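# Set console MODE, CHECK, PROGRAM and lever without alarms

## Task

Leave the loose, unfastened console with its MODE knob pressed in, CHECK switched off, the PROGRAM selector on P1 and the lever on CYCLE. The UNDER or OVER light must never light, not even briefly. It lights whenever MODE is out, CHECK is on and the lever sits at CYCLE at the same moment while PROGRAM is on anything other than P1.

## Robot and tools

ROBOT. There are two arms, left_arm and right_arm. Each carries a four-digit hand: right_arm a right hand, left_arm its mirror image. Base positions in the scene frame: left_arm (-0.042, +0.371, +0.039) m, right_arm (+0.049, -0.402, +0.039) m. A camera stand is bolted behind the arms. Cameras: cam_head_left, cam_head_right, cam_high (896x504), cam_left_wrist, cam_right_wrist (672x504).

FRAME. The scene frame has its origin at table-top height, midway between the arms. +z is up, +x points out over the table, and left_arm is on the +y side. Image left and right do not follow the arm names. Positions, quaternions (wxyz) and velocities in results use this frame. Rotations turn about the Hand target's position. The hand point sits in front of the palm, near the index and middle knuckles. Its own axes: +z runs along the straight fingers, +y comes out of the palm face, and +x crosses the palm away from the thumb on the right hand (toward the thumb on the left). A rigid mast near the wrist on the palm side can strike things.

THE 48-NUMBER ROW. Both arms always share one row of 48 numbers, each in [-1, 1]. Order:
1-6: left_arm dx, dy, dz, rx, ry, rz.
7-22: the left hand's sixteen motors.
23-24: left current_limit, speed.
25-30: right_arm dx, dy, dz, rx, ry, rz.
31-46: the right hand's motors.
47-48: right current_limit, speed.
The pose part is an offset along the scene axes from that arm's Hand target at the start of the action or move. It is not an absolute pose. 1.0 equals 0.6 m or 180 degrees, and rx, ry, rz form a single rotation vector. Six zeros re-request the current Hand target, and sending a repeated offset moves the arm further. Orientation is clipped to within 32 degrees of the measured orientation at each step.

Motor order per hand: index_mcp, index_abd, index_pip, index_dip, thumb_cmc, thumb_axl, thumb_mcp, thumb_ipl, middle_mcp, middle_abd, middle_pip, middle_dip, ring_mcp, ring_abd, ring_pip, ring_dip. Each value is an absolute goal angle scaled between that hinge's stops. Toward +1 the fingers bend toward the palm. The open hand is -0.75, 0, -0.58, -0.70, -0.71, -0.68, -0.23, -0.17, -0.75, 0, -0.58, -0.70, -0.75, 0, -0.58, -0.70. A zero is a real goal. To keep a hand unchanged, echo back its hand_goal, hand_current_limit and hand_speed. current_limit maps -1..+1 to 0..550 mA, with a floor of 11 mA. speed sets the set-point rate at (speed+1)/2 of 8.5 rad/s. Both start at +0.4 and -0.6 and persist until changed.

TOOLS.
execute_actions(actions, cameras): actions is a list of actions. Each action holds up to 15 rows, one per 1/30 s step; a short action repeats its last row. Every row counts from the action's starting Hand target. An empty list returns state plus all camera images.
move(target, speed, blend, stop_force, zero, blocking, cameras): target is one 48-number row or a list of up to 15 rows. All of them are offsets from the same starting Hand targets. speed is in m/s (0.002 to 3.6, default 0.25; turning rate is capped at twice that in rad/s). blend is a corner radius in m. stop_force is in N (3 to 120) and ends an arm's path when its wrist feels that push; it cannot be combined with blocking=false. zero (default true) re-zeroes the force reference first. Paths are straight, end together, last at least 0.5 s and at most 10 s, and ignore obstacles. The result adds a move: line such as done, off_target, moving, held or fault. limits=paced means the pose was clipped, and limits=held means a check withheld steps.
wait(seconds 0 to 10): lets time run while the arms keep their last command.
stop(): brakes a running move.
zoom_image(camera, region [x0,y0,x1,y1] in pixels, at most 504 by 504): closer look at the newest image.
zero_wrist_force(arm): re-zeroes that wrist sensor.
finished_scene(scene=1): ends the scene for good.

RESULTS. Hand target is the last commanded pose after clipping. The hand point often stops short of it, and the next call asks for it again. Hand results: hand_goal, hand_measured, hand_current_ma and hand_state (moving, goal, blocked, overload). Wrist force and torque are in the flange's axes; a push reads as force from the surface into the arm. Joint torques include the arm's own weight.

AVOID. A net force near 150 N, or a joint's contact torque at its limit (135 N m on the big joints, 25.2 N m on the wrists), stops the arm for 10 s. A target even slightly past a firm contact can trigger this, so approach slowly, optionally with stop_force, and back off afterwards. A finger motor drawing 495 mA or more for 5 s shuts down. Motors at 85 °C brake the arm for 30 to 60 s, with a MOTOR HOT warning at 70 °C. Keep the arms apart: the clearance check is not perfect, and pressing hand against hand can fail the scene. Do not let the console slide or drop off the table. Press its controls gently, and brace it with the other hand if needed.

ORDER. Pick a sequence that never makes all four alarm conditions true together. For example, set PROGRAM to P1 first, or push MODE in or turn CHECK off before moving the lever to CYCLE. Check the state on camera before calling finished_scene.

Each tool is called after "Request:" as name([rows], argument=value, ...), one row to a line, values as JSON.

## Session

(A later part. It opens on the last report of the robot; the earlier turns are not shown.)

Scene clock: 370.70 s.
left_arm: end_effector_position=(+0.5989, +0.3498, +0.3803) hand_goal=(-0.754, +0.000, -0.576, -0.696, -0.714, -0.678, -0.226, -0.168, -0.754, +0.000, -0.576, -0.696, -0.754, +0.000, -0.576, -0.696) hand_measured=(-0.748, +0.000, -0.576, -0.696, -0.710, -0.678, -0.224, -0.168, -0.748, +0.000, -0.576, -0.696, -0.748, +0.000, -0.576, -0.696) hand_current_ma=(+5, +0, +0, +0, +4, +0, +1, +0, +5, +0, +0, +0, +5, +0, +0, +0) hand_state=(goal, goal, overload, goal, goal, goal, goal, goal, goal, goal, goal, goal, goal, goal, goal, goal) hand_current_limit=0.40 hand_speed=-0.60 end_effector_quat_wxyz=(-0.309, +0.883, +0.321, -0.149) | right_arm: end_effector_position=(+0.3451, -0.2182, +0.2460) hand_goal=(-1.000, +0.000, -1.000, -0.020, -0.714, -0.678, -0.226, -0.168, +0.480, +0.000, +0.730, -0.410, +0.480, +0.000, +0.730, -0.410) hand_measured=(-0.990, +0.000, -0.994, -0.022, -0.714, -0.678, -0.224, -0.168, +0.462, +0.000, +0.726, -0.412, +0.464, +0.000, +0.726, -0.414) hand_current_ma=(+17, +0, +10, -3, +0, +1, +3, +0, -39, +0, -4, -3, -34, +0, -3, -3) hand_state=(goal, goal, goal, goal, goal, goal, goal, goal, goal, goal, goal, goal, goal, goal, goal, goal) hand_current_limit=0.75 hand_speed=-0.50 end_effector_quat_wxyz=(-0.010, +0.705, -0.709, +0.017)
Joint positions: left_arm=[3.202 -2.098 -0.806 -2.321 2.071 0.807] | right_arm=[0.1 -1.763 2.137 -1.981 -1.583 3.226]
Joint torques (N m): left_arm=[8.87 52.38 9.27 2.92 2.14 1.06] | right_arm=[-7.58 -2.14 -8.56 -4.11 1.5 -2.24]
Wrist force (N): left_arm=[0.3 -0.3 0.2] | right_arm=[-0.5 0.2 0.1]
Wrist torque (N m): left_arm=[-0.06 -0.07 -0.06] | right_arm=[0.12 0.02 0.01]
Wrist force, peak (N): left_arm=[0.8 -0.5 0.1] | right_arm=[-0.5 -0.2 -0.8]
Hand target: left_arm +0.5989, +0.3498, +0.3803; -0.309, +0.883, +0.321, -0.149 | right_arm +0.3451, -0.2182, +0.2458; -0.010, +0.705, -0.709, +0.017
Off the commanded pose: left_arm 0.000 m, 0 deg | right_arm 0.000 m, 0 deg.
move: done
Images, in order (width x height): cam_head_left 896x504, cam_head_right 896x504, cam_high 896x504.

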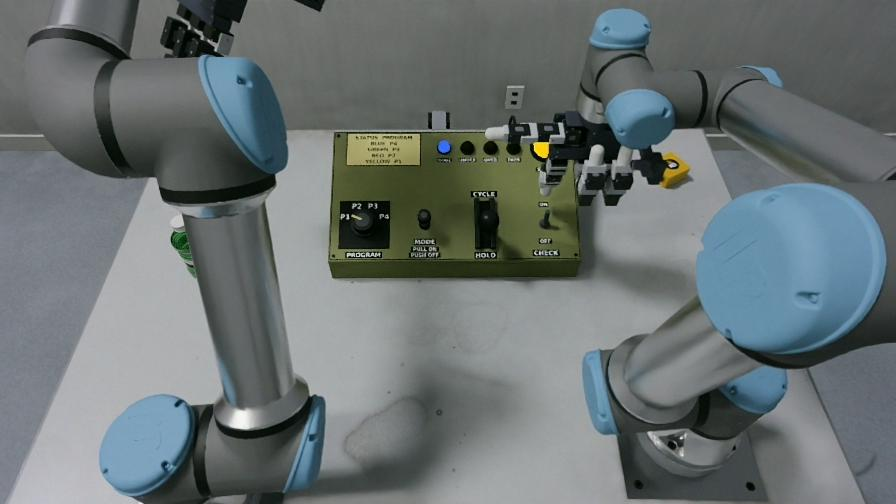

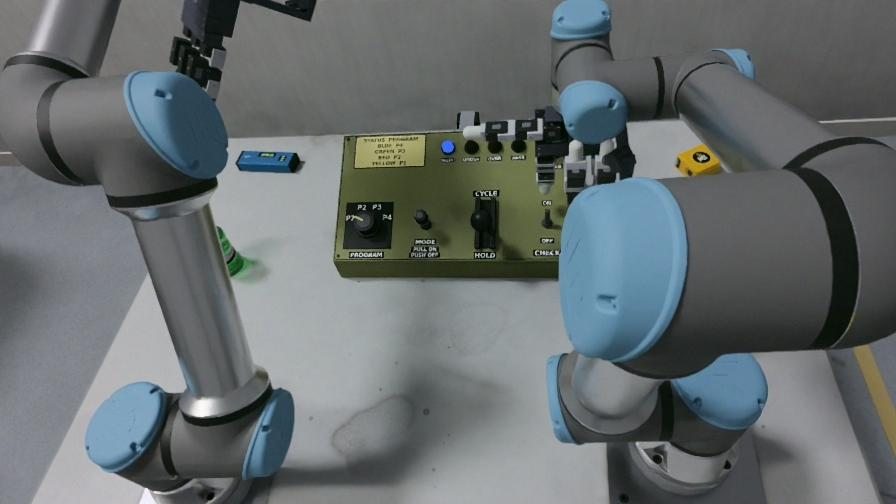

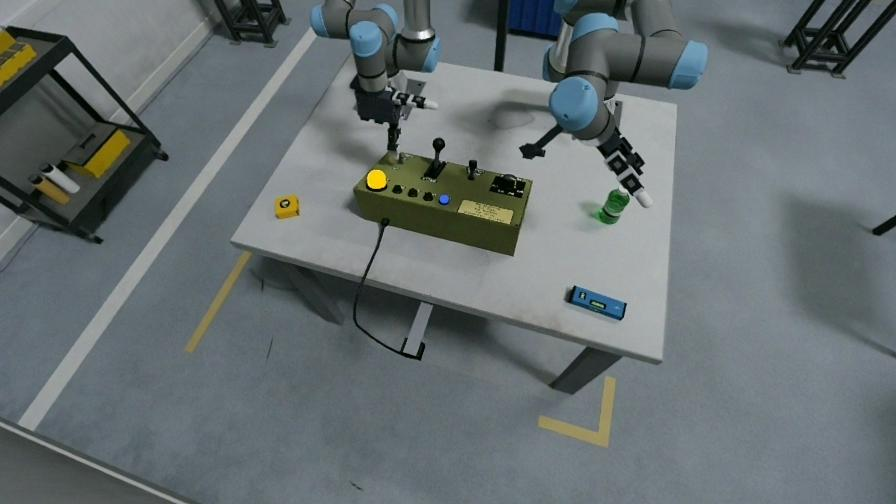

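Request:
move([
  [0,0,0,0,0,0,-0.754,0,-0.576,-0.696,-0.714,-0.678,-0.226,-0.168,-0.754,0,-0.576,-0.696,-0.754,0,-0.576,-0.696,0.4,-0.6,0,-0.0083,-0.0367,0,0,0,-1,0,-1,-0.02,-0.714,-0.678,-0.226,-0.168,0.48,0,0.73,-0.41,0.48,0,0.73,-0.41,0.75,-0.5],
  [0,0,0,0,0,0,-0.754,0,-0.576,-0.696,-0.714,-0.678,-0.226,-0.168,-0.754,0,-0.576,-0.696,-0.754,0,-0.576,-0.696,0.4,-0.6,-0.1,-0.0083,-0.05,0,0,0,-1,0,-1,-0.02,-0.714,-0.678,-0.226,-0.168,0.48,0,0.73,-0.41,0.48,0,0.73,-0.41,0.75,-0.5],
  [0,0,0,0,0,0,-0.754,0,-0.576,-0.696,-0.714,-0.678,-0.226,-0.168,-0.754,0,-0.576,-0.696,-0.754,0,-0.576,-0.696,0.4,-0.6,-0.05,-0.0083,-0.0333,0,0,0,-1,0,-1,-0.02,-0.714,-0.678,-0.226,-0.168,0.48,0,0.73,-0.41,0.48,0,0.73,-0.41,0.75,-0.5],
  [0,0,0,0,0,0,-0.754,0,-0.576,-0.696,-0.714,-0.678,-0.226,-0.168,-0.754,0,-0.576,-0.696,-0.754,0,-0.576,-0.696,0.4,-0.6,-0.033,-0.0083,0.083,0,0,0,-1,0,-1,-0.02,-0.714,-0.678,-0.226,-0.168,0.48,0,0.73,-0.41,0.48,0,0.73,-0.41,0.75,-0.5],
], cameras=["cam_head_left","cam_head_right","cam_high"], speed=[0.1,0.06,0.1,0.15])

Request:
zoom_image(camera="cam_head_left", region=[510, 150, 590, 260])

Request:
zoom_image(camera="cam_head_right", region=[510, 150, 590, 260])

Request:
zoom_image(camera="cam_high", region=[350, 100, 550, 260])

Scene clock: 437.07 s.
left_arm: end_effector_position=(+0.5989, +0.3498, +0.3803) hand_goal=(-0.754, +0.000, -0.576, -0.696, -0.714, -0.678, -0.226, -0.168, -0.754, +0.000, -0.576, -0.696, -0.754, +0.000, -0.576, -0.696) hand_measured=(-0.748, +0.000, -0.576, -0.696, -0.710, -0.678, -0.224, -0.168, -0.748, +0.000, -0.576, -0.696, -0.748, +0.000, -0.576, -0.696) hand_current_ma=(+5, +0, +0, +0, +4, +0, +1, +0, +5, +0, +0, +0, +5, +0, +0, +0) hand_state=(goal, goal, overload, goal, goal, goal, goal, goal, goal, goal, goal, goal, goal, goal, goal, goal) hand_current_limit=0.40 hand_speed=-0.60 end_effector_quat_wxyz=(-0.309, +0.883, +0.321, -0.149) | right_arm: end_effector_position=(+0.3253, -0.2232, +0.2955) hand_goal=(-1.000, +0.000, -1.000, -0.020, -0.714, -0.678, -0.226, -0.168, +0.480, +0.000, +0.730, -0.410, +0.480, +0.000, +0.730, -0.410) hand_measured=(-0.998, +0.000, -1.000, -0.022, -0.714, -0.678, -0.224, -0.168, +0.462, +0.000, +0.726, -0.412, +0.464, +0.000, +0.728, -0.414) hand_current_ma=(+3, +0, +0, -3, +0, +1, +4, +0, -38, +0, -4, -3, -34, +0, -3, -3) hand_state=(goal, goal, goal, goal, goal, goal, goal, goal, goal, goal, goal, goal, goal, goal, goal, goal) hand_current_limit=0.75 hand_speed=-0.50 end_effector_quat_wxyz=(-0.010, +0.705, -0.709, +0.017)
Joint positions: left_arm=[3.202 -2.098 -0.806 -2.321 2.071 0.807] | right_arm=[0.091 -1.858 2.074 -1.824 -1.583 3.216]
Joint torques (N m): left_arm=[8.12 53.37 9.87 2.99 2.25 1.12] | right_arm=[-8.44 -23.47 -32.42 -0.68 -1.24 -2.14]
Wrist force (N): left_arm=[0.4 -0.4 0.2] | right_arm=[-0.3 -0.6 0.4]
Wrist torque (N m): left_arm=[-0.09 -0.08 -0.04] | right_arm=[0.00 -0.03 0.01]
Wrist force, peak (N): left_arm=[0.7 -0.7 0.3] | right_arm=[-0.5 -17.3 -19.4]
Hand target: left_arm +0.5989, +0.3498, +0.3803; -0.309, +0.883, +0.321, -0.149 | right_arm +0.3253, -0.2232, +0.2956; -0.010, +0.705, -0.709, +0.017
Off the commanded pose: left_arm 0.000 m, 0 deg | right_arm 0.000 m, 0 deg.
move: done
Images, in order (width x height): cam_head_left 896x504, cam_head_right 896x504, cam_high 896x504.

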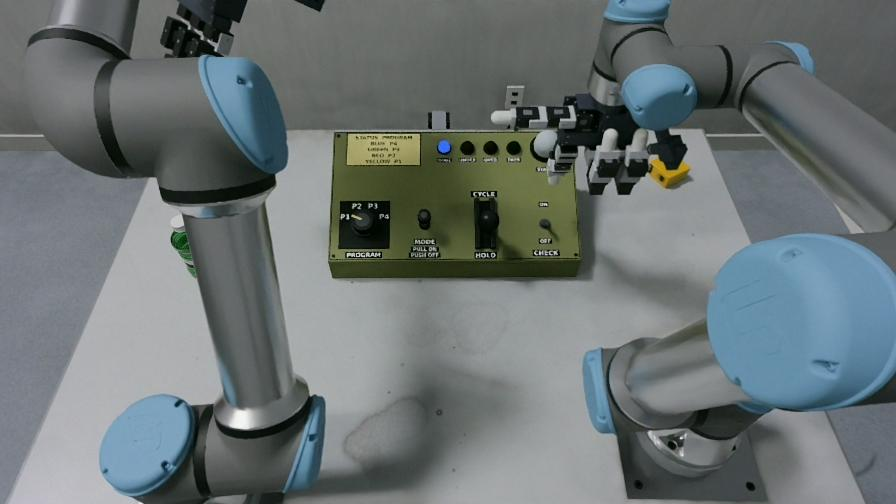

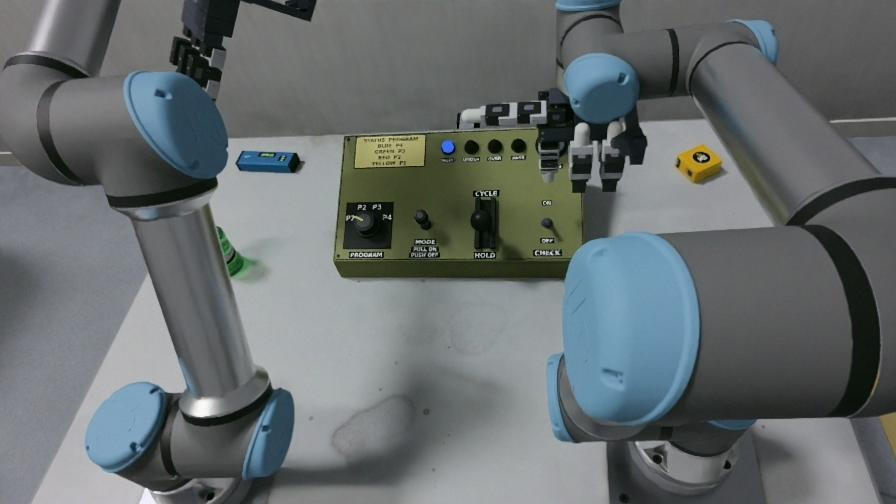

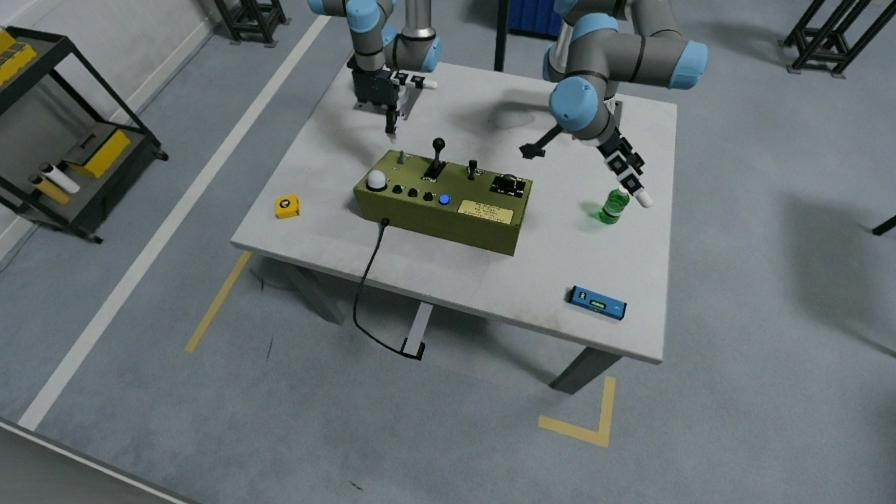

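Scaled by 4.582.

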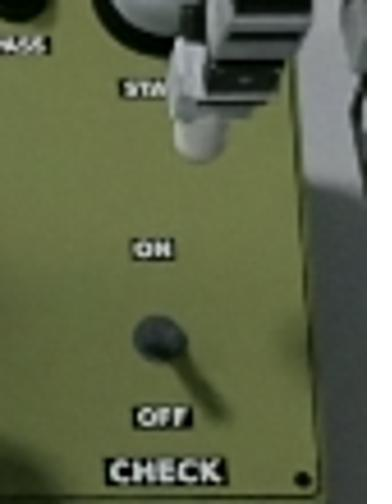

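Scaled by 4.582.

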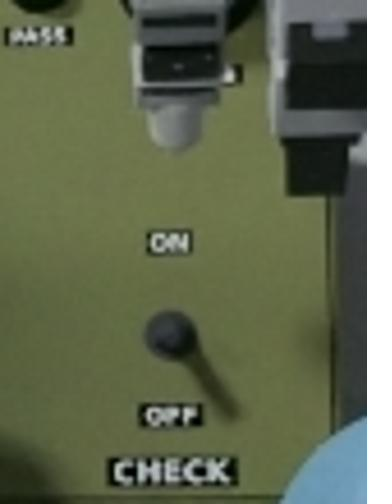

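Scaled by 2.520.

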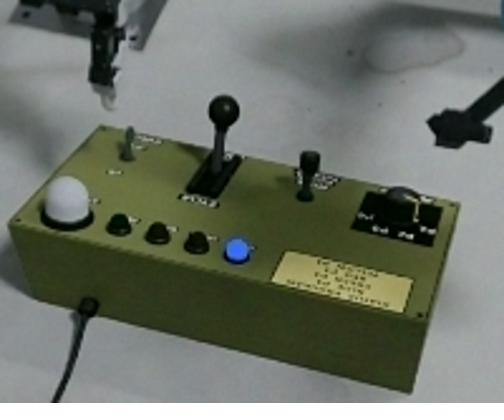

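Request:
move([
  [0,0,0,0,0,0,-0.754,0,-0.576,-0.696,-0.714,-0.678,-0.226,-0.168,-0.754,0,-0.576,-0.696,-0.754,0,-0.576,-0.696,0.4,-0.6,0,0,0,0,0,0,0.48,0,0.73,-0.41,-0.714,-0.678,-0.226,-0.168,0.48,0,0.73,-0.41,0.48,0,0.73,-0.41,0.75,-0.5],
  [0,0,0,0,0,0,-0.754,0,-0.576,-0.696,-0.714,-0.678,-0.226,-0.168,-0.754,0,-0.576,-0.696,-0.754,0,-0.576,-0.696,0.4,-0.6,-0.184,0.237,0.0073,0,0,0,0.48,0,0.73,-0.41,-0.714,-0.678,-0.226,-0.168,0.48,0,0.73,-0.41,0.48,0,0.73,-0.41,0.75,-0.5],
  [0,0,0,0,0,0,-0.754,0,-0.576,-0.696,-0.714,-0.678,-0.226,-0.168,-0.754,0,-0.576,-0.696,-0.754,0,-0.576,-0.696,0.4,-0.6,-0.184,0.237,-0.216,0,0,0,0.48,0,0.73,-0.41,-0.714,-0.678,-0.226,-0.168,0.48,0,0.73,-0.41,0.48,0,0.73,-0.41,0.75,-0.5],
], cameras=["cam_head_left","cam_head_right","cam_high","cam_right_wrist"], blend=[0,0.04,0], speed=0.2)

Request:
zoom_image(camera="cam_head_left", region=[390, 130, 590, 290])

Request:
zoom_image(camera="cam_head_right", region=[390, 130, 590, 290])

Request:
zoom_image(camera="cam_high", region=[370, 80, 530, 220])

Scene clock: 497.30 s.
left_arm: end_effector_position=(+0.5989, +0.3498, +0.3803) hand_goal=(-0.754, +0.000, -0.576, -0.696, -0.714, -0.678, -0.226, -0.168, -0.754, +0.000, -0.576, -0.696, -0.754, +0.000, -0.576, -0.696) hand_measured=(-0.748, +0.000, -0.576, -0.696, -0.710, -0.678, -0.224, -0.168, -0.748, +0.000, -0.576, -0.696, -0.748, +0.000, -0.576, -0.696) hand_current_ma=(+5, +0, +0, +0, +4, +0, +1, +0, +5, +0, +0, +0, +5, +0, +0, +0) hand_state=(goal, goal, overload, goal, goal, goal, goal, goal, goal, goal, goal, goal, goal, goal, goal, goal) hand_current_limit=0.40 hand_speed=-0.60 end_effector_quat_wxyz=(-0.309, +0.883, +0.321, -0.149) | right_arm: end_effector_position=(+0.2149, -0.0810, +0.1661) hand_goal=(+0.480, +0.000, +0.730, -0.410, -0.714, -0.678, -0.226, -0.168, +0.480, +0.000, +0.730, -0.410, +0.480, +0.000, +0.730, -0.410) hand_measured=(+0.464, +0.000, +0.726, -0.408, -0.714, -0.678, -0.224, -0.168, +0.462, +0.000, +0.726, -0.412, +0.464, +0.000, +0.728, -0.414) hand_current_ma=(-34, +0, -4, +3, +0, +1, +4, +0, -38, +0, -4, -3, -33, +0, -3, -3) hand_state=(goal, goal, goal, goal, goal, goal, goal, goal, goal, goal, goal, goal, goal, goal, goal, goal) hand_current_limit=0.75 hand_speed=-0.50 end_effector_quat_wxyz=(-0.010, +0.705, -0.709, +0.017) end_effector_velocity=(+0.000, +0.000, -0.001) end_effector_angular_velocity=(+0.001, -0.001, +0.000)
Joint positions: left_arm=[3.202 -2.098 -0.806 -2.321 2.071 0.807] | right_arm=[0.561 -1.71 2.324 -2.212 -1.598 3.686]
Joint velocities: left_arm=[within noise] | right_arm=[0 0.001 0.002 -0.005 0 0]
Joint torques (N m): left_arm=[8.44 52.56 9.9 2.87 1.98 0.95] | right_arm=[11.14 -0.8 -7.8 -4.33 1.28 1.93]
Wrist force (N): left_arm=[0.5 -0.2 0.2] | right_arm=[0.0 -0.2 -0.1]
Wrist torque (N m): left_arm=[-0.05 -0.09 -0.04] | right_arm=[0.19 -0.04 -0.05]
Wrist force, peak (N): left_arm=[0.8 -0.5 0.2] | right_arm=[0.0 -1.4 0.1]
Hand target: left_arm +0.5989, +0.3498, +0.3803; -0.309, +0.883, +0.321, -0.149 | right_arm +0.2149, -0.0810, +0.1660; -0.010, +0.705, -0.709, +0.017
Off the commanded pose: left_arm 0.000 m, 0 deg | right_arm 0.000 m, 0 deg.
move: done
Images, in order (width x height): cam_head_left 896x504, cam_head_right 896x504, cam_high 896x504, cam_right_wrist 672x504.

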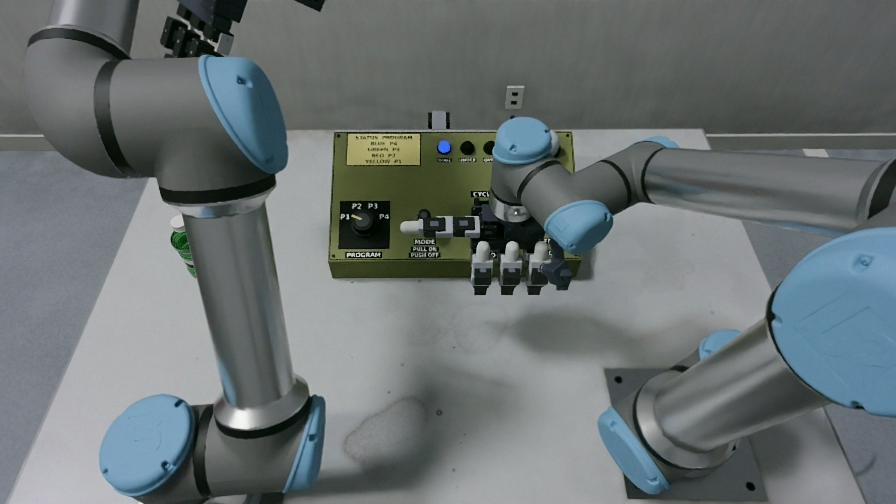

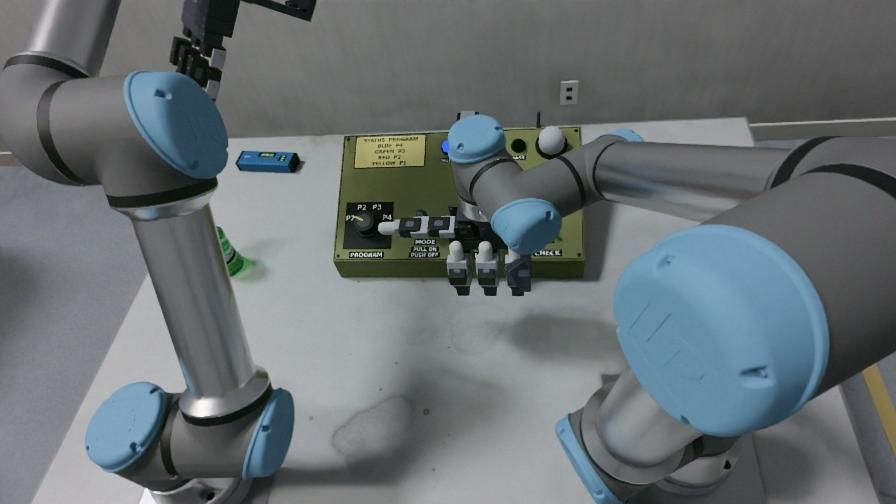

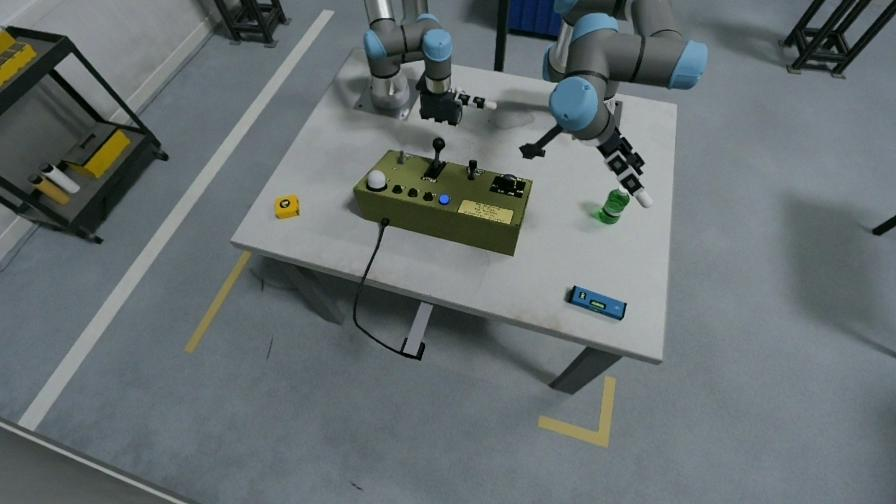

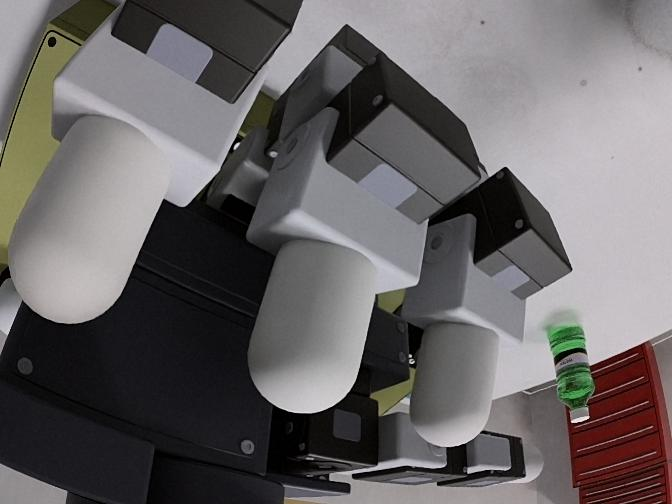

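Scaled by 2.520.

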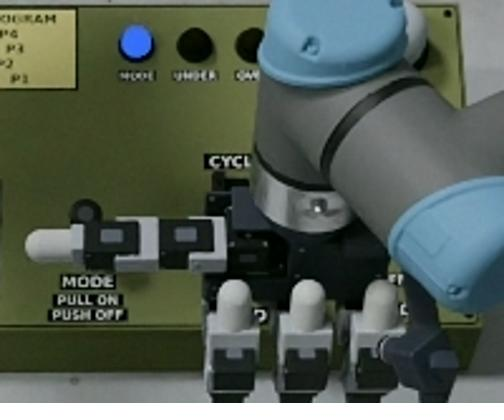

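Scaled by 2.520.

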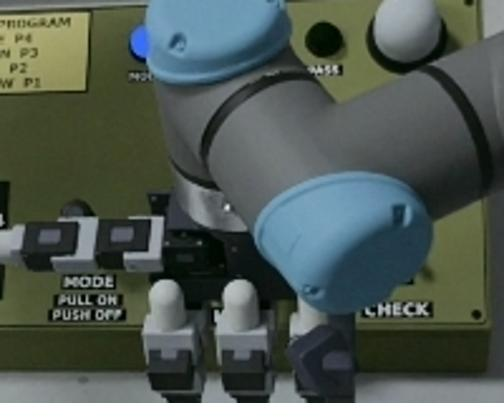

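Scaled by 3.150.

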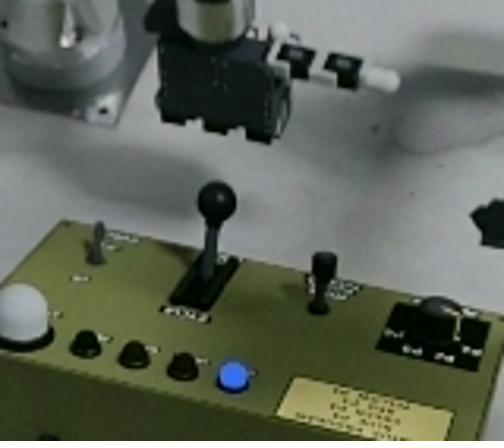

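Request:
move([
  [0,0,0,0,0,0,-0.754,0,-0.576,-0.696,-0.714,-0.678,-0.226,-0.168,-0.754,0,-0.576,-0.696,-0.754,0,-0.576,-0.696,0.4,-0.6,0.0783,0.0067,-0.0133,0,0,0,0.48,0,0.73,-0.41,-0.714,-0.678,-0.226,-0.168,0.48,0,0.73,-0.41,0.48,0,0.73,-0.41,0.75,-0.5],
  [0,0,0,0,0,0,-0.754,0,-0.576,-0.696,-0.714,-0.678,-0.226,-0.168,-0.754,0,-0.576,-0.696,-0.754,0,-0.576,-0.696,0.4,-0.6,0.2333,0.0067,0.0483,0,0,0,0.48,0,0.73,-0.41,-0.714,-0.678,-0.226,-0.168,0.48,0,0.73,-0.41,0.48,0,0.73,-0.41,0.75,-0.5],
], cameras=["cam_head_left","cam_head_right","cam_high"], speed=0.06, stop_force=22)

Request:
zoom_image(camera="cam_high", region=[370, 80, 530, 220])

Request:
zoom_image(camera="cam_head_left", region=[390, 130, 590, 290])

Scene clock: 597.07 s.
left_arm: end_effector_position=(+0.5989, +0.3498, +0.3803) hand_goal=(-0.754, +0.000, -0.576, -0.696, -0.714, -0.678, -0.226, -0.168, -0.754, +0.000, -0.576, -0.696, -0.754, +0.000, -0.576, -0.696) hand_measured=(-0.748, +0.000, -0.576, -0.696, -0.710, -0.678, -0.224, -0.168, -0.748, +0.000, -0.576, -0.696, -0.748, +0.000, -0.576, -0.696) hand_current_ma=(+5, +0, +0, +0, +4, +0, +1, +0, +5, +0, +0, +0, +5, +0, +0, +0) hand_state=(goal, goal, overload, goal, goal, goal, goal, goal, goal, goal, goal, goal, goal, goal, goal, goal) hand_current_limit=0.40 hand_speed=-0.60 end_effector_quat_wxyz=(-0.309, +0.883, +0.321, -0.149) | right_arm: end_effector_position=(+0.3549, -0.0770, +0.1950) hand_goal=(+0.480, +0.000, +0.730, -0.410, -0.714, -0.678, -0.226, -0.168, +0.480, +0.000, +0.730, -0.410, +0.480, +0.000, +0.730, -0.410) hand_measured=(+0.464, +0.000, +0.726, -0.408, -0.714, -0.678, -0.224, -0.168, +0.474, +0.000, +0.726, -0.412, +0.464, +0.000, +0.728, -0.414) hand_current_ma=(-34, +0, -4, +3, +0, +1, +4, +0, -8, +0, -4, -3, -33, +0, -3, -3) hand_state=(goal, goal, goal, goal, goal, goal, goal, goal, goal, goal, goal, goal, goal, goal, goal, goal) hand_current_limit=0.75 hand_speed=-0.50 end_effector_quat_wxyz=(-0.010, +0.705, -0.709, +0.017)
Joint positions: left_arm=[3.202 -2.098 -0.806 -2.321 2.071 0.807] | right_arm=[0.418 -1.494 2.03 -2.137 -1.594 3.543]
Joint torques (N m): left_arm=[8.17 52.99 10.86 2.88 1.96 0.89] | right_arm=[-7.68 -12.79 -30.19 -0.57 1.19 -2.25]
Wrist force (N): left_arm=[0.6 -0.5 0.2] | right_arm=[-0.8 -0.4 0.1]
Wrist torque (N m): left_arm=[-0.10 -0.11 -0.02] | right_arm=[0.14 0.05 -0.03]
Wrist force, peak (N): left_arm=[0.5 -0.8 0.2] | right_arm=[1.7 4.5 -1.1]
Hand target: left_arm +0.5989, +0.3498, +0.3803; -0.309, +0.883, +0.321, -0.149 | right_arm +0.3549, -0.0770, +0.1950; -0.010, +0.705, -0.709, +0.017
Off the commanded pose: left_arm 0.000 m, 0 deg | right_arm 0.000 m, 0 deg.
move: done
Images, in order (width x height): cam_head_left 896x504, cam_head_right 896x504, cam_high 896x504.

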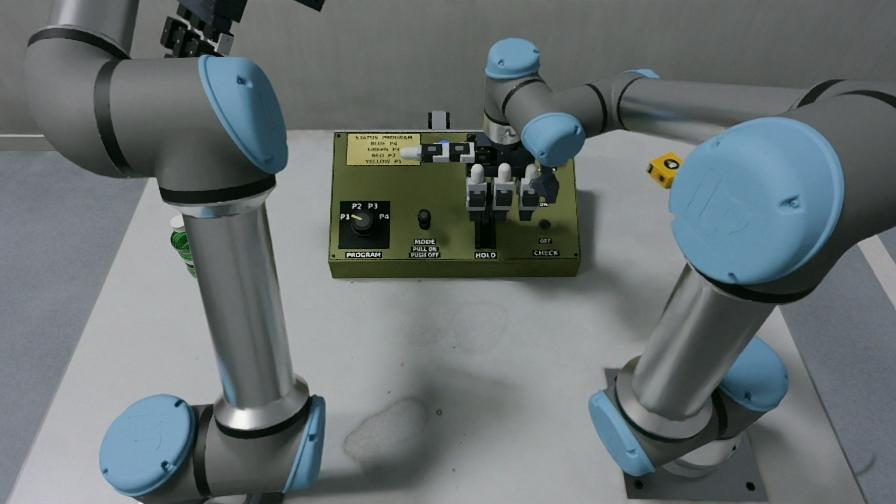

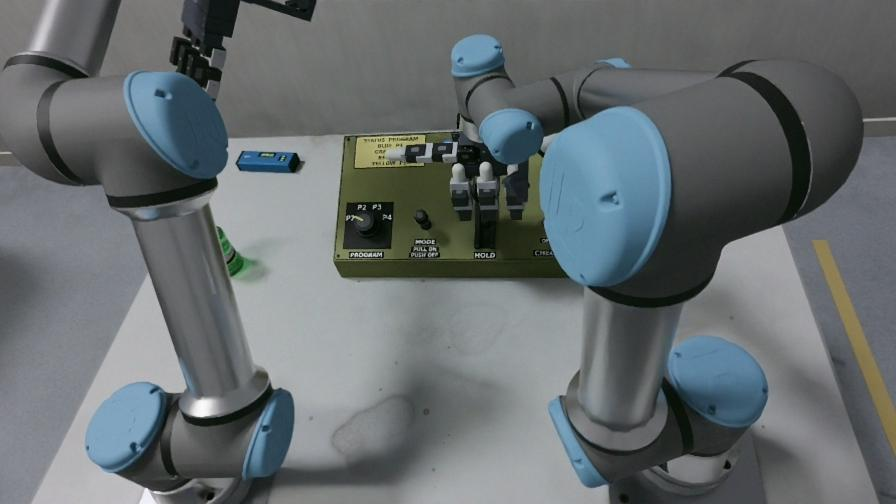

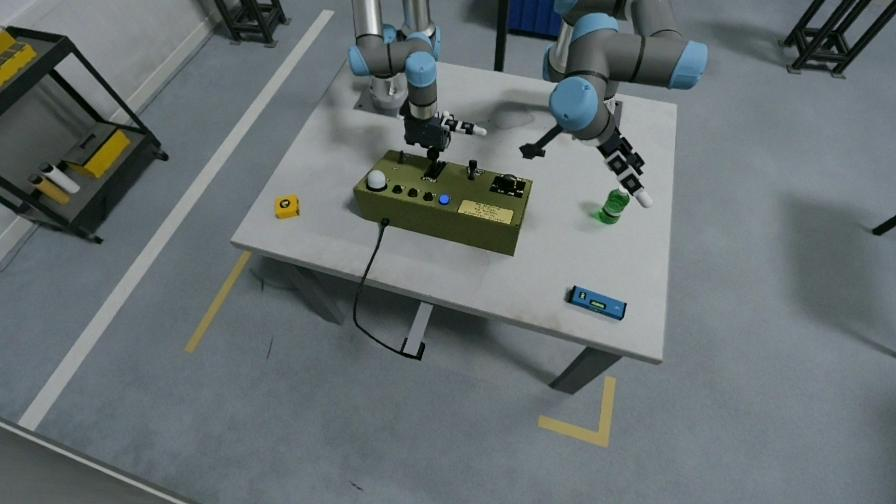

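Scaled by 3.150.

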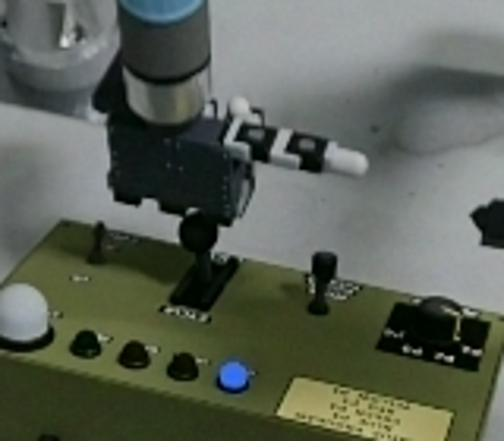

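Scaled by 2.520.

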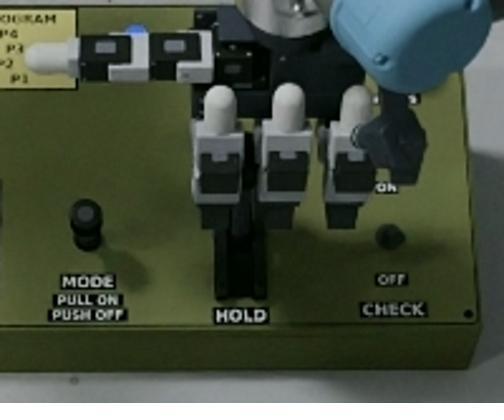

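Request:
move(target=[0,0,0,0,0,0,-0.754,0,-0.576,-0.696,-0.714,-0.678,-0.226,-0.168,-0.754,0,-0.576,-0.696,-0.754,0,-0.576,-0.696,0.4,-0.6,0.09,0,0.025,0,0,0,0.48,0,0.73,-0.41,-0.714,-0.678,-0.226,-0.168,0.48,0,0.73,-0.41,0.48,0,0.73,-0.41,0.75,-0.5], cameras=["cam_head_left","cam_head_right","cam_high"], speed=0.05, stop_force=22)

Request:
zoom_image(camera="cam_high", region=[370, 80, 530, 220])

Request:
zoom_image(camera="cam_head_left", region=[390, 130, 590, 290])

Scene clock: 612.10 s.
left_arm: end_effector_position=(+0.5989, +0.3498, +0.3803) hand_goal=(-0.754, +0.000, -0.576, -0.696, -0.714, -0.678, -0.226, -0.168, -0.754, +0.000, -0.576, -0.696, -0.754, +0.000, -0.576, -0.696) hand_measured=(-0.748, +0.000, -0.576, -0.696, -0.710, -0.678, -0.224, -0.168, -0.748, +0.000, -0.576, -0.696, -0.748, +0.000, -0.576, -0.696) hand_current_ma=(+5, +0, +0, +0, +4, +0, +1, +0, +5, +0, +0, +0, +5, +0, +0, +0) hand_state=(goal, goal, overload, goal, goal, goal, goal, goal, goal, goal, goal, goal, goal, goal, goal, goal) hand_current_limit=0.40 hand_speed=-0.60 end_effector_quat_wxyz=(-0.309, +0.883, +0.321, -0.149) | right_arm: end_effector_position=(+0.4089, -0.0770, +0.2100) hand_goal=(+0.480, +0.000, +0.730, -0.410, -0.714, -0.678, -0.226, -0.168, +0.480, +0.000, +0.730, -0.410, +0.480, +0.000, +0.730, -0.410) hand_measured=(+0.476, +0.000, +0.726, -0.408, -0.714, -0.678, -0.224, -0.168, +0.484, +0.000, +0.728, -0.412, +0.464, +0.000, +0.728, -0.414) hand_current_ma=(-7, +0, -4, +3, +0, +1, +4, +0, +5, +0, -3, -3, -33, +0, -3, -3) hand_state=(goal, goal, goal, goal, goal, goal, goal, goal, goal, goal, goal, goal, goal, goal, goal, goal) hand_current_limit=0.75 hand_speed=-0.50 end_effector_quat_wxyz=(-0.010, +0.705, -0.709, +0.017)
Joint positions: left_arm=[3.202 -2.098 -0.806 -2.321 2.071 0.807] | right_arm=[0.378 -1.413 1.893 -2.083 -1.593 3.503]
Joint torques (N m): left_arm=[7.84 52.46 10.47 2.91 1.98 0.79] | right_arm=[-7.55 -16.74 -32.15 -0.74 1.32 -2.14]
Wrist force (N): left_arm=[0.6 -0.5 0.0] | right_arm=[0.7 -0.4 -0.8]
Wrist torque (N m): left_arm=[-0.08 -0.11 -0.03] | right_arm=[0.14 -0.05 0.05]
Wrist force, peak (N): left_arm=[0.6 -0.6 0.3] | right_arm=[7.0 18.2 -14.9]
Hand target: left_arm +0.5989, +0.3498, +0.3803; -0.309, +0.883, +0.321, -0.149 | right_arm +0.4089, -0.0770, +0.2100; -0.010, +0.705, -0.709, +0.017
Off the commanded pose: left_arm 0.000 m, 0 deg | right_arm 0.000 m, 0 deg.
move: done
Images, in order (width x height): cam_head_left 896x504, cam_head_right 896x504, cam_high 896x504.

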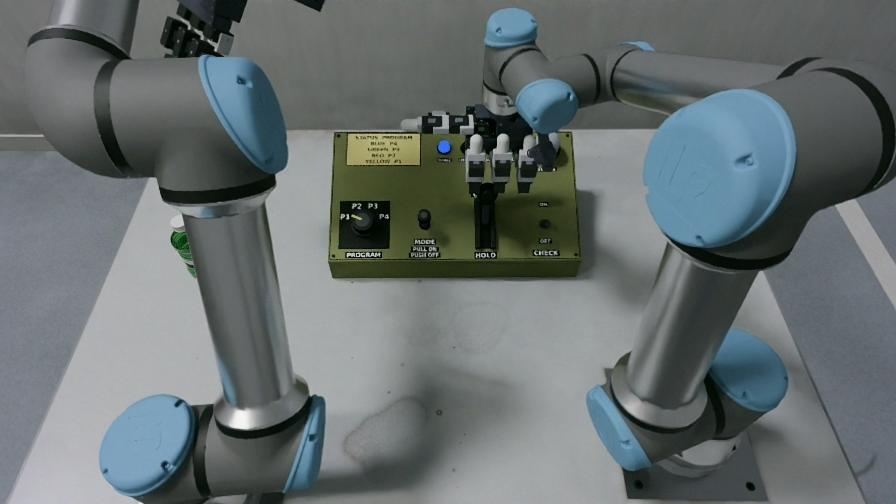

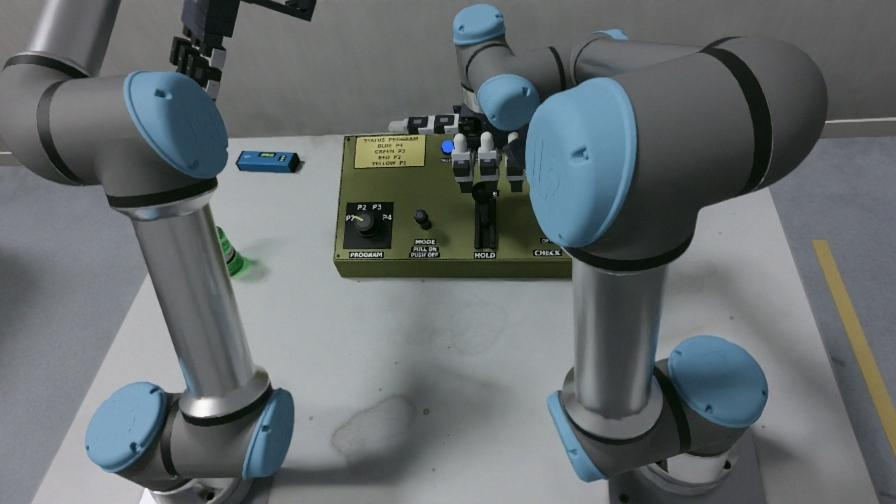

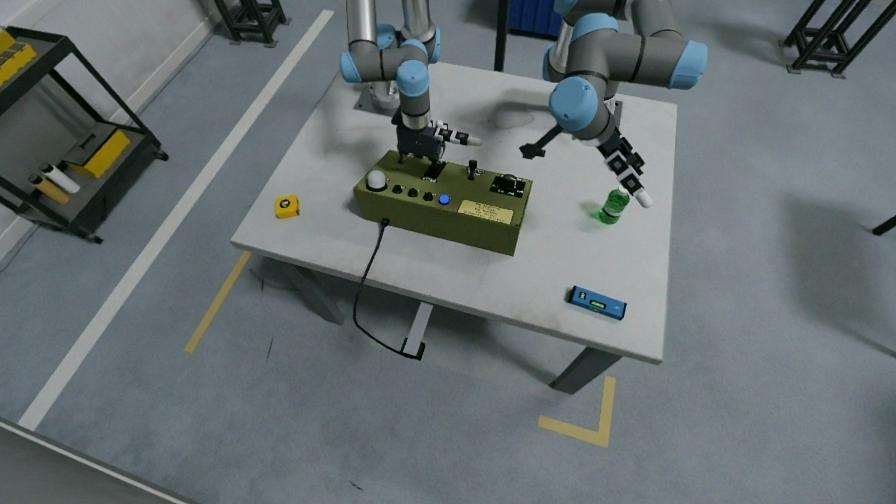

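Scaled by 3.150.

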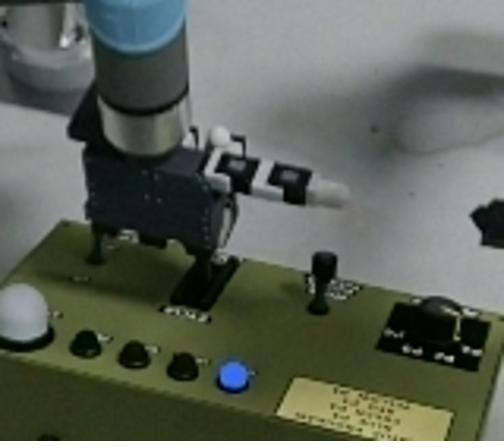

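Scaled by 2.520.

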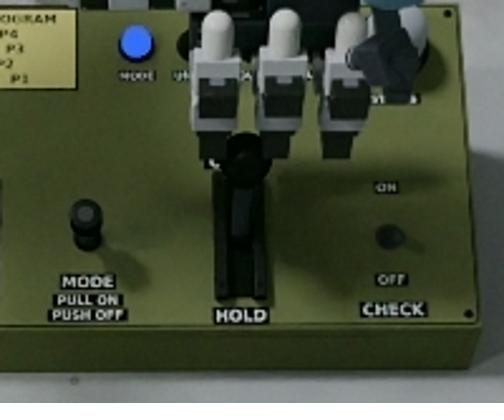

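Request:
move(target=[0,0,0,0,0,0,-0.754,0,-0.576,-0.696,-0.714,-0.678,-0.226,-0.168,-0.754,0,-0.576,-0.696,-0.754,0,-0.576,-0.696,0.4,-0.6,0,0,0.15,0,0,0,0.48,0,0.73,-0.41,-0.714,-0.678,-0.226,-0.168,0.48,0,0.73,-0.41,0.48,0,0.73,-0.41,0.75,-0.5], cameras=["cam_head_left","cam_head_right","cam_high"], speed=0.2)

Request:
zoom_image(camera="cam_high", region=[370, 80, 530, 220])

Request:
zoom_image(camera="cam_head_left", region=[390, 130, 590, 290])

Request:
zoom_image(camera="cam_head_right", region=[390, 130, 590, 290])

Scene clock: 624.20 s.
left_arm: end_effector_position=(+0.5989, +0.3498, +0.3803) hand_goal=(-0.754, +0.000, -0.576, -0.696, -0.714, -0.678, -0.226, -0.168, -0.754, +0.000, -0.576, -0.696, -0.754, +0.000, -0.576, -0.696) hand_measured=(-0.748, +0.000, -0.576, -0.696, -0.710, -0.678, -0.224, -0.168, -0.748, +0.000, -0.576, -0.696, -0.748, +0.000, -0.576, -0.696) hand_current_ma=(+5, +0, +0, +0, +4, +0, +1, +0, +5, +0, +0, +0, +5, +0, +0, +0) hand_state=(goal, goal, overload, goal, goal, goal, goal, goal, goal, goal, goal, goal, goal, goal, goal, goal) hand_current_limit=0.40 hand_speed=-0.60 end_effector_quat_wxyz=(-0.309, +0.883, +0.321, -0.149) | right_arm: end_effector_position=(+0.4089, -0.0769, +0.2999) hand_goal=(+0.480, +0.000, +0.730, -0.410, -0.714, -0.678, -0.226, -0.168, +0.480, +0.000, +0.730, -0.410, +0.480, +0.000, +0.730, -0.410) hand_measured=(+0.474, +0.000, +0.726, -0.408, -0.714, -0.678, -0.224, -0.168, +0.474, +0.000, +0.728, -0.412, +0.464, +0.000, +0.728, -0.414) hand_current_ma=(-8, +0, -4, +3, +0, +1, +4, +0, -8, +0, -3, -3, -33, +0, -3, -3) hand_state=(goal, goal, goal, goal, goal, goal, goal, goal, goal, goal, goal, goal, goal, goal, goal, goal) hand_current_limit=0.75 hand_speed=-0.50 end_effector_quat_wxyz=(-0.010, +0.705, -0.709, +0.017)
Joint positions: left_arm=[3.202 -2.098 -0.806 -2.321 2.071 0.807] | right_arm=[0.378 -1.49 1.736 -1.848 -1.593 3.503]
Joint torques (N m): left_arm=[7.63 52.83 10.9 2.89 2.13 0.8] | right_arm=[-4.36 -40.65 -32.24 -0.43 -1.27 -2.05]
Wrist force (N): left_arm=[0.3 -0.3 0.3] | right_arm=[-0.1 -0.4 0.6]
Wrist torque (N m): left_arm=[-0.07 -0.07 -0.05] | right_arm=[0.09 -0.06 0.02]
Wrist force, peak (N): left_arm=[0.6 -0.5 0.4] | right_arm=[0.5 -0.6 -1.1]
Hand target: left_arm +0.5989, +0.3498, +0.3803; -0.309, +0.883, +0.321, -0.149 | right_arm +0.4089, -0.0770, +0.3000; -0.010, +0.705, -0.709, +0.017
Off the commanded pose: left_arm 0.000 m, 0 deg | right_arm 0.000 m, 0 deg.
move: done
Images, in order (width x height): cam_head_left 896x504, cam_head_right 896x504, cam_high 896x504.

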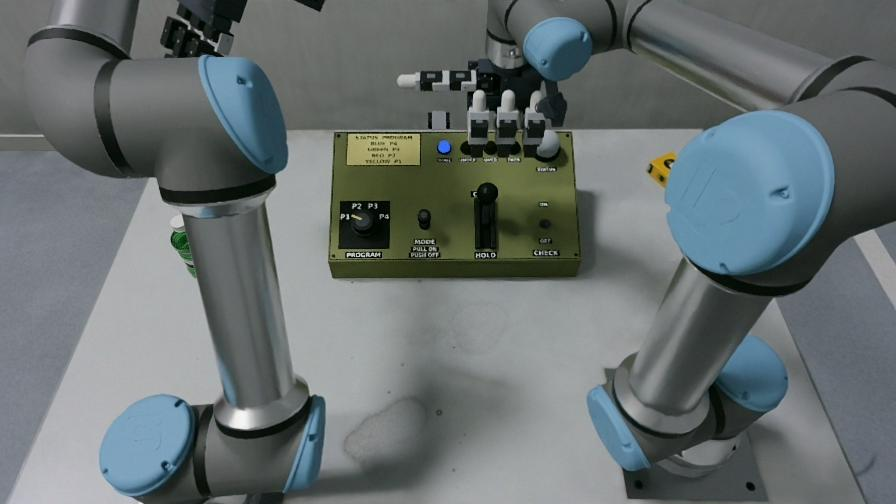

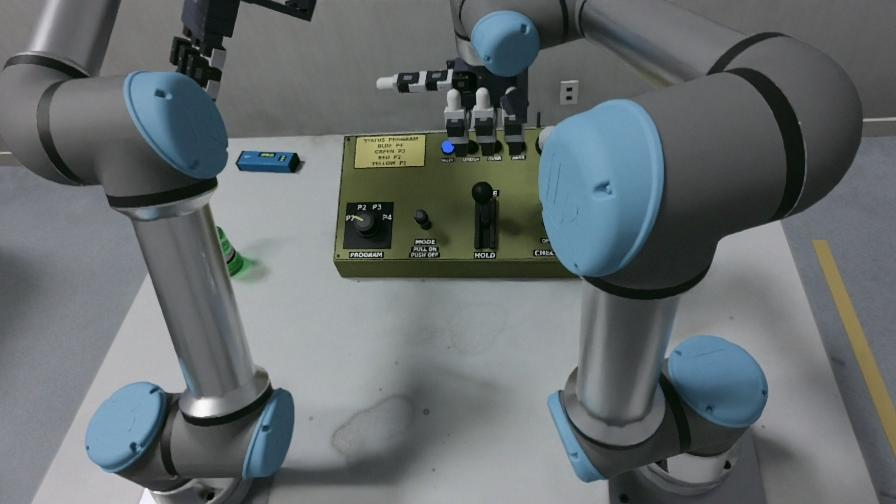

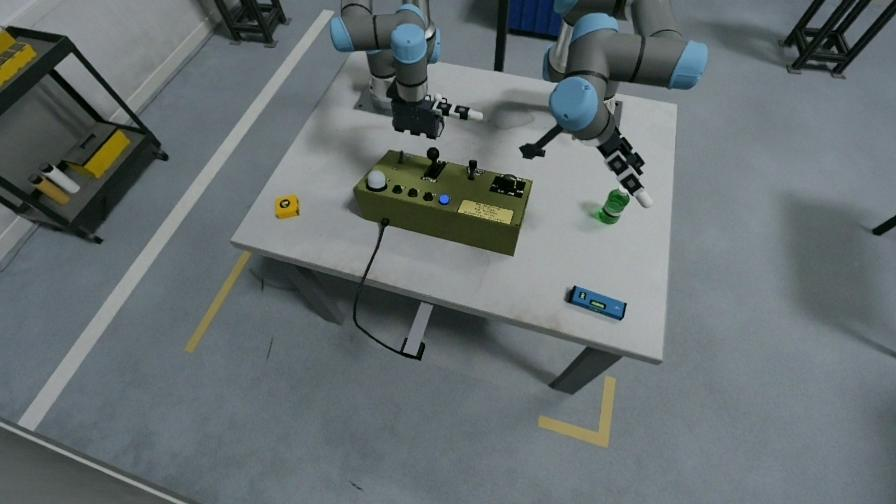

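Scaled by 3.150.

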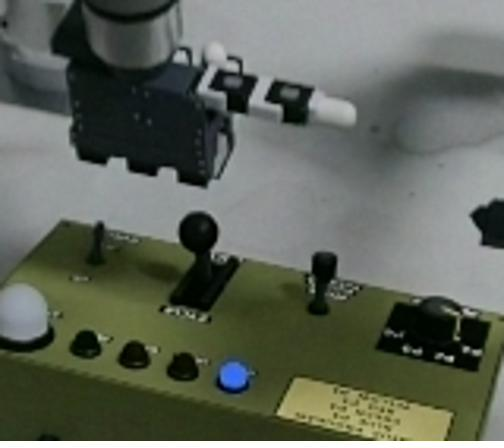

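Scaled by 2.520.

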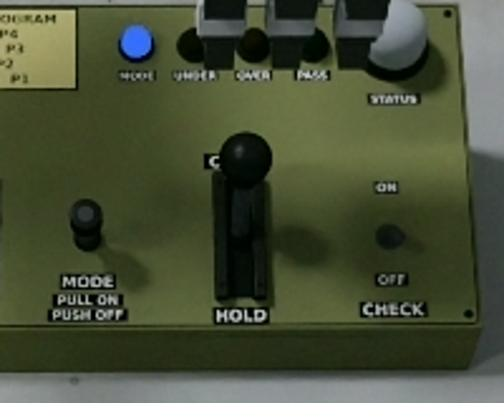

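Scaled by 2.520.

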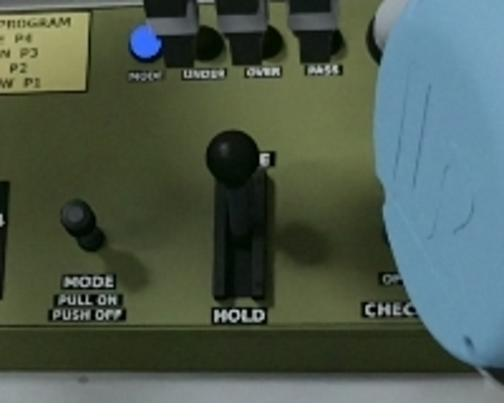

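Request:
zoom_image(camera="cam_high", region=[415, 135, 485, 190])

Request:
zoom_image(camera="cam_head_left", region=[455, 170, 515, 265])

Request:
execute_actions(actions=[], cameras=["cam_right_wrist"])

Scaled by 7.200.

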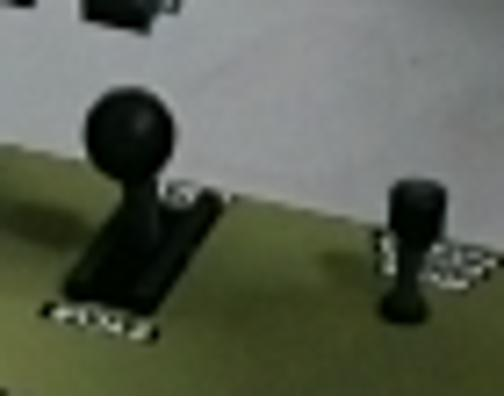

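Scaled by 5.305.

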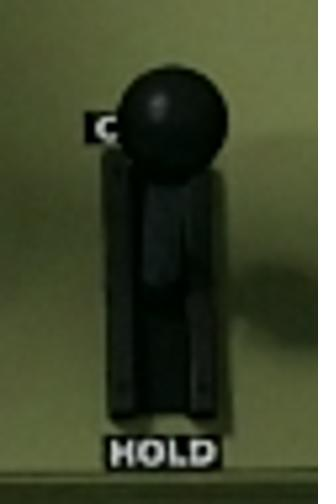

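Scene clock: 640.27 s.
left_arm: end_effector_position=(+0.5989, +0.3498, +0.3803) hand_goal=(-0.754, +0.000, -0.576, -0.696, -0.714, -0.678, -0.226, -0.168, -0.754, +0.000, -0.576, -0.696, -0.754, +0.000, -0.576, -0.696) hand_measured=(-0.748, +0.000, -0.576, -0.696, -0.710, -0.678, -0.224, -0.168, -0.748, +0.000, -0.576, -0.696, -0.748, +0.000, -0.576, -0.696) hand_current_ma=(+5, +0, +0, +0, +4, +0, +1, +0, +5, +0, +0, +0, +5, +0, +0, +0) hand_state=(goal, goal, overload, goal, goal, goal, goal, goal, goal, goal, goal, goal, goal, goal, goal, goal) hand_current_limit=0.40 hand_speed=-0.60 end_effector_quat_wxyz=(-0.309, +0.883, +0.321, -0.149) | right_arm: end_effector_position=(+0.4089, -0.0770, +0.3000) hand_goal=(+0.480, +0.000, +0.730, -0.410, -0.714, -0.678, -0.226, -0.168, +0.480, +0.000, +0.730, -0.410, +0.480, +0.000, +0.730, -0.410) hand_measured=(+0.474, +0.000, +0.726, -0.408, -0.714, -0.678, -0.224, -0.168, +0.474, +0.000, +0.728, -0.412, +0.464, +0.000, +0.728, -0.414) hand_current_ma=(-8, +0, -4, +3, +0, +1, +4, +0, -8, +0, -3, -3, -33, +0, -3, -3) hand_state=(goal, goal, goal, goal, goal, goal, goal, goal, goal, goal, goal, goal, goal, goal, goal, goal) hand_current_limit=0.75 hand_speed=-0.50 end_effector_quat_wxyz=(-0.010, +0.705, -0.709, +0.017)
Joint positions: left_arm=[3.202 -2.098 -0.806 -2.321 2.071 0.807] | right_arm=[0.378 -1.49 1.735 -1.848 -1.593 3.503]
Joint velocities: within noise
Joint torques (N m): left_arm=[7.46 52.95 9.88 3.03 1.94 0.62] | right_arm=[-8.46 -40.02 -32.36 -0.74 -1.23 -2.2]
Motor temperatures (°C): left_arm=[35 35 34 46 41 41] | right_arm=[44 41 34 40 43 39]
Wrist force (N): left_arm=[0.1 -0.2 -0.1] | right_arm=[0.0 -0.6 0.2]
Wrist torque (N m): left_arm=[-0.03 -0.05 -0.07] | right_arm=[0.10 -0.07 0.03]
Wrist force, peak (N): left_arm=[0.7 -0.4 0.0] | right_arm=[-0.1 -1.1 0.1]
Hand target: left_arm +0.5989, +0.3498, +0.3803; -0.309, +0.883, +0.321, -0.149 | right_arm +0.4089, -0.0770, +0.3000; -0.010, +0.705, -0.709, +0.017
Off the commanded pose: left_arm 0.000 m, 0 deg | right_arm 0.000 m, 0 deg.
Images, in order (width x height): cam_right_wrist 672x504.

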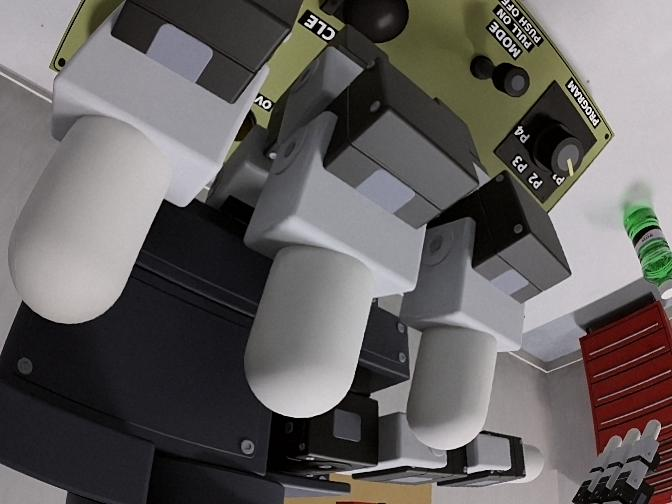

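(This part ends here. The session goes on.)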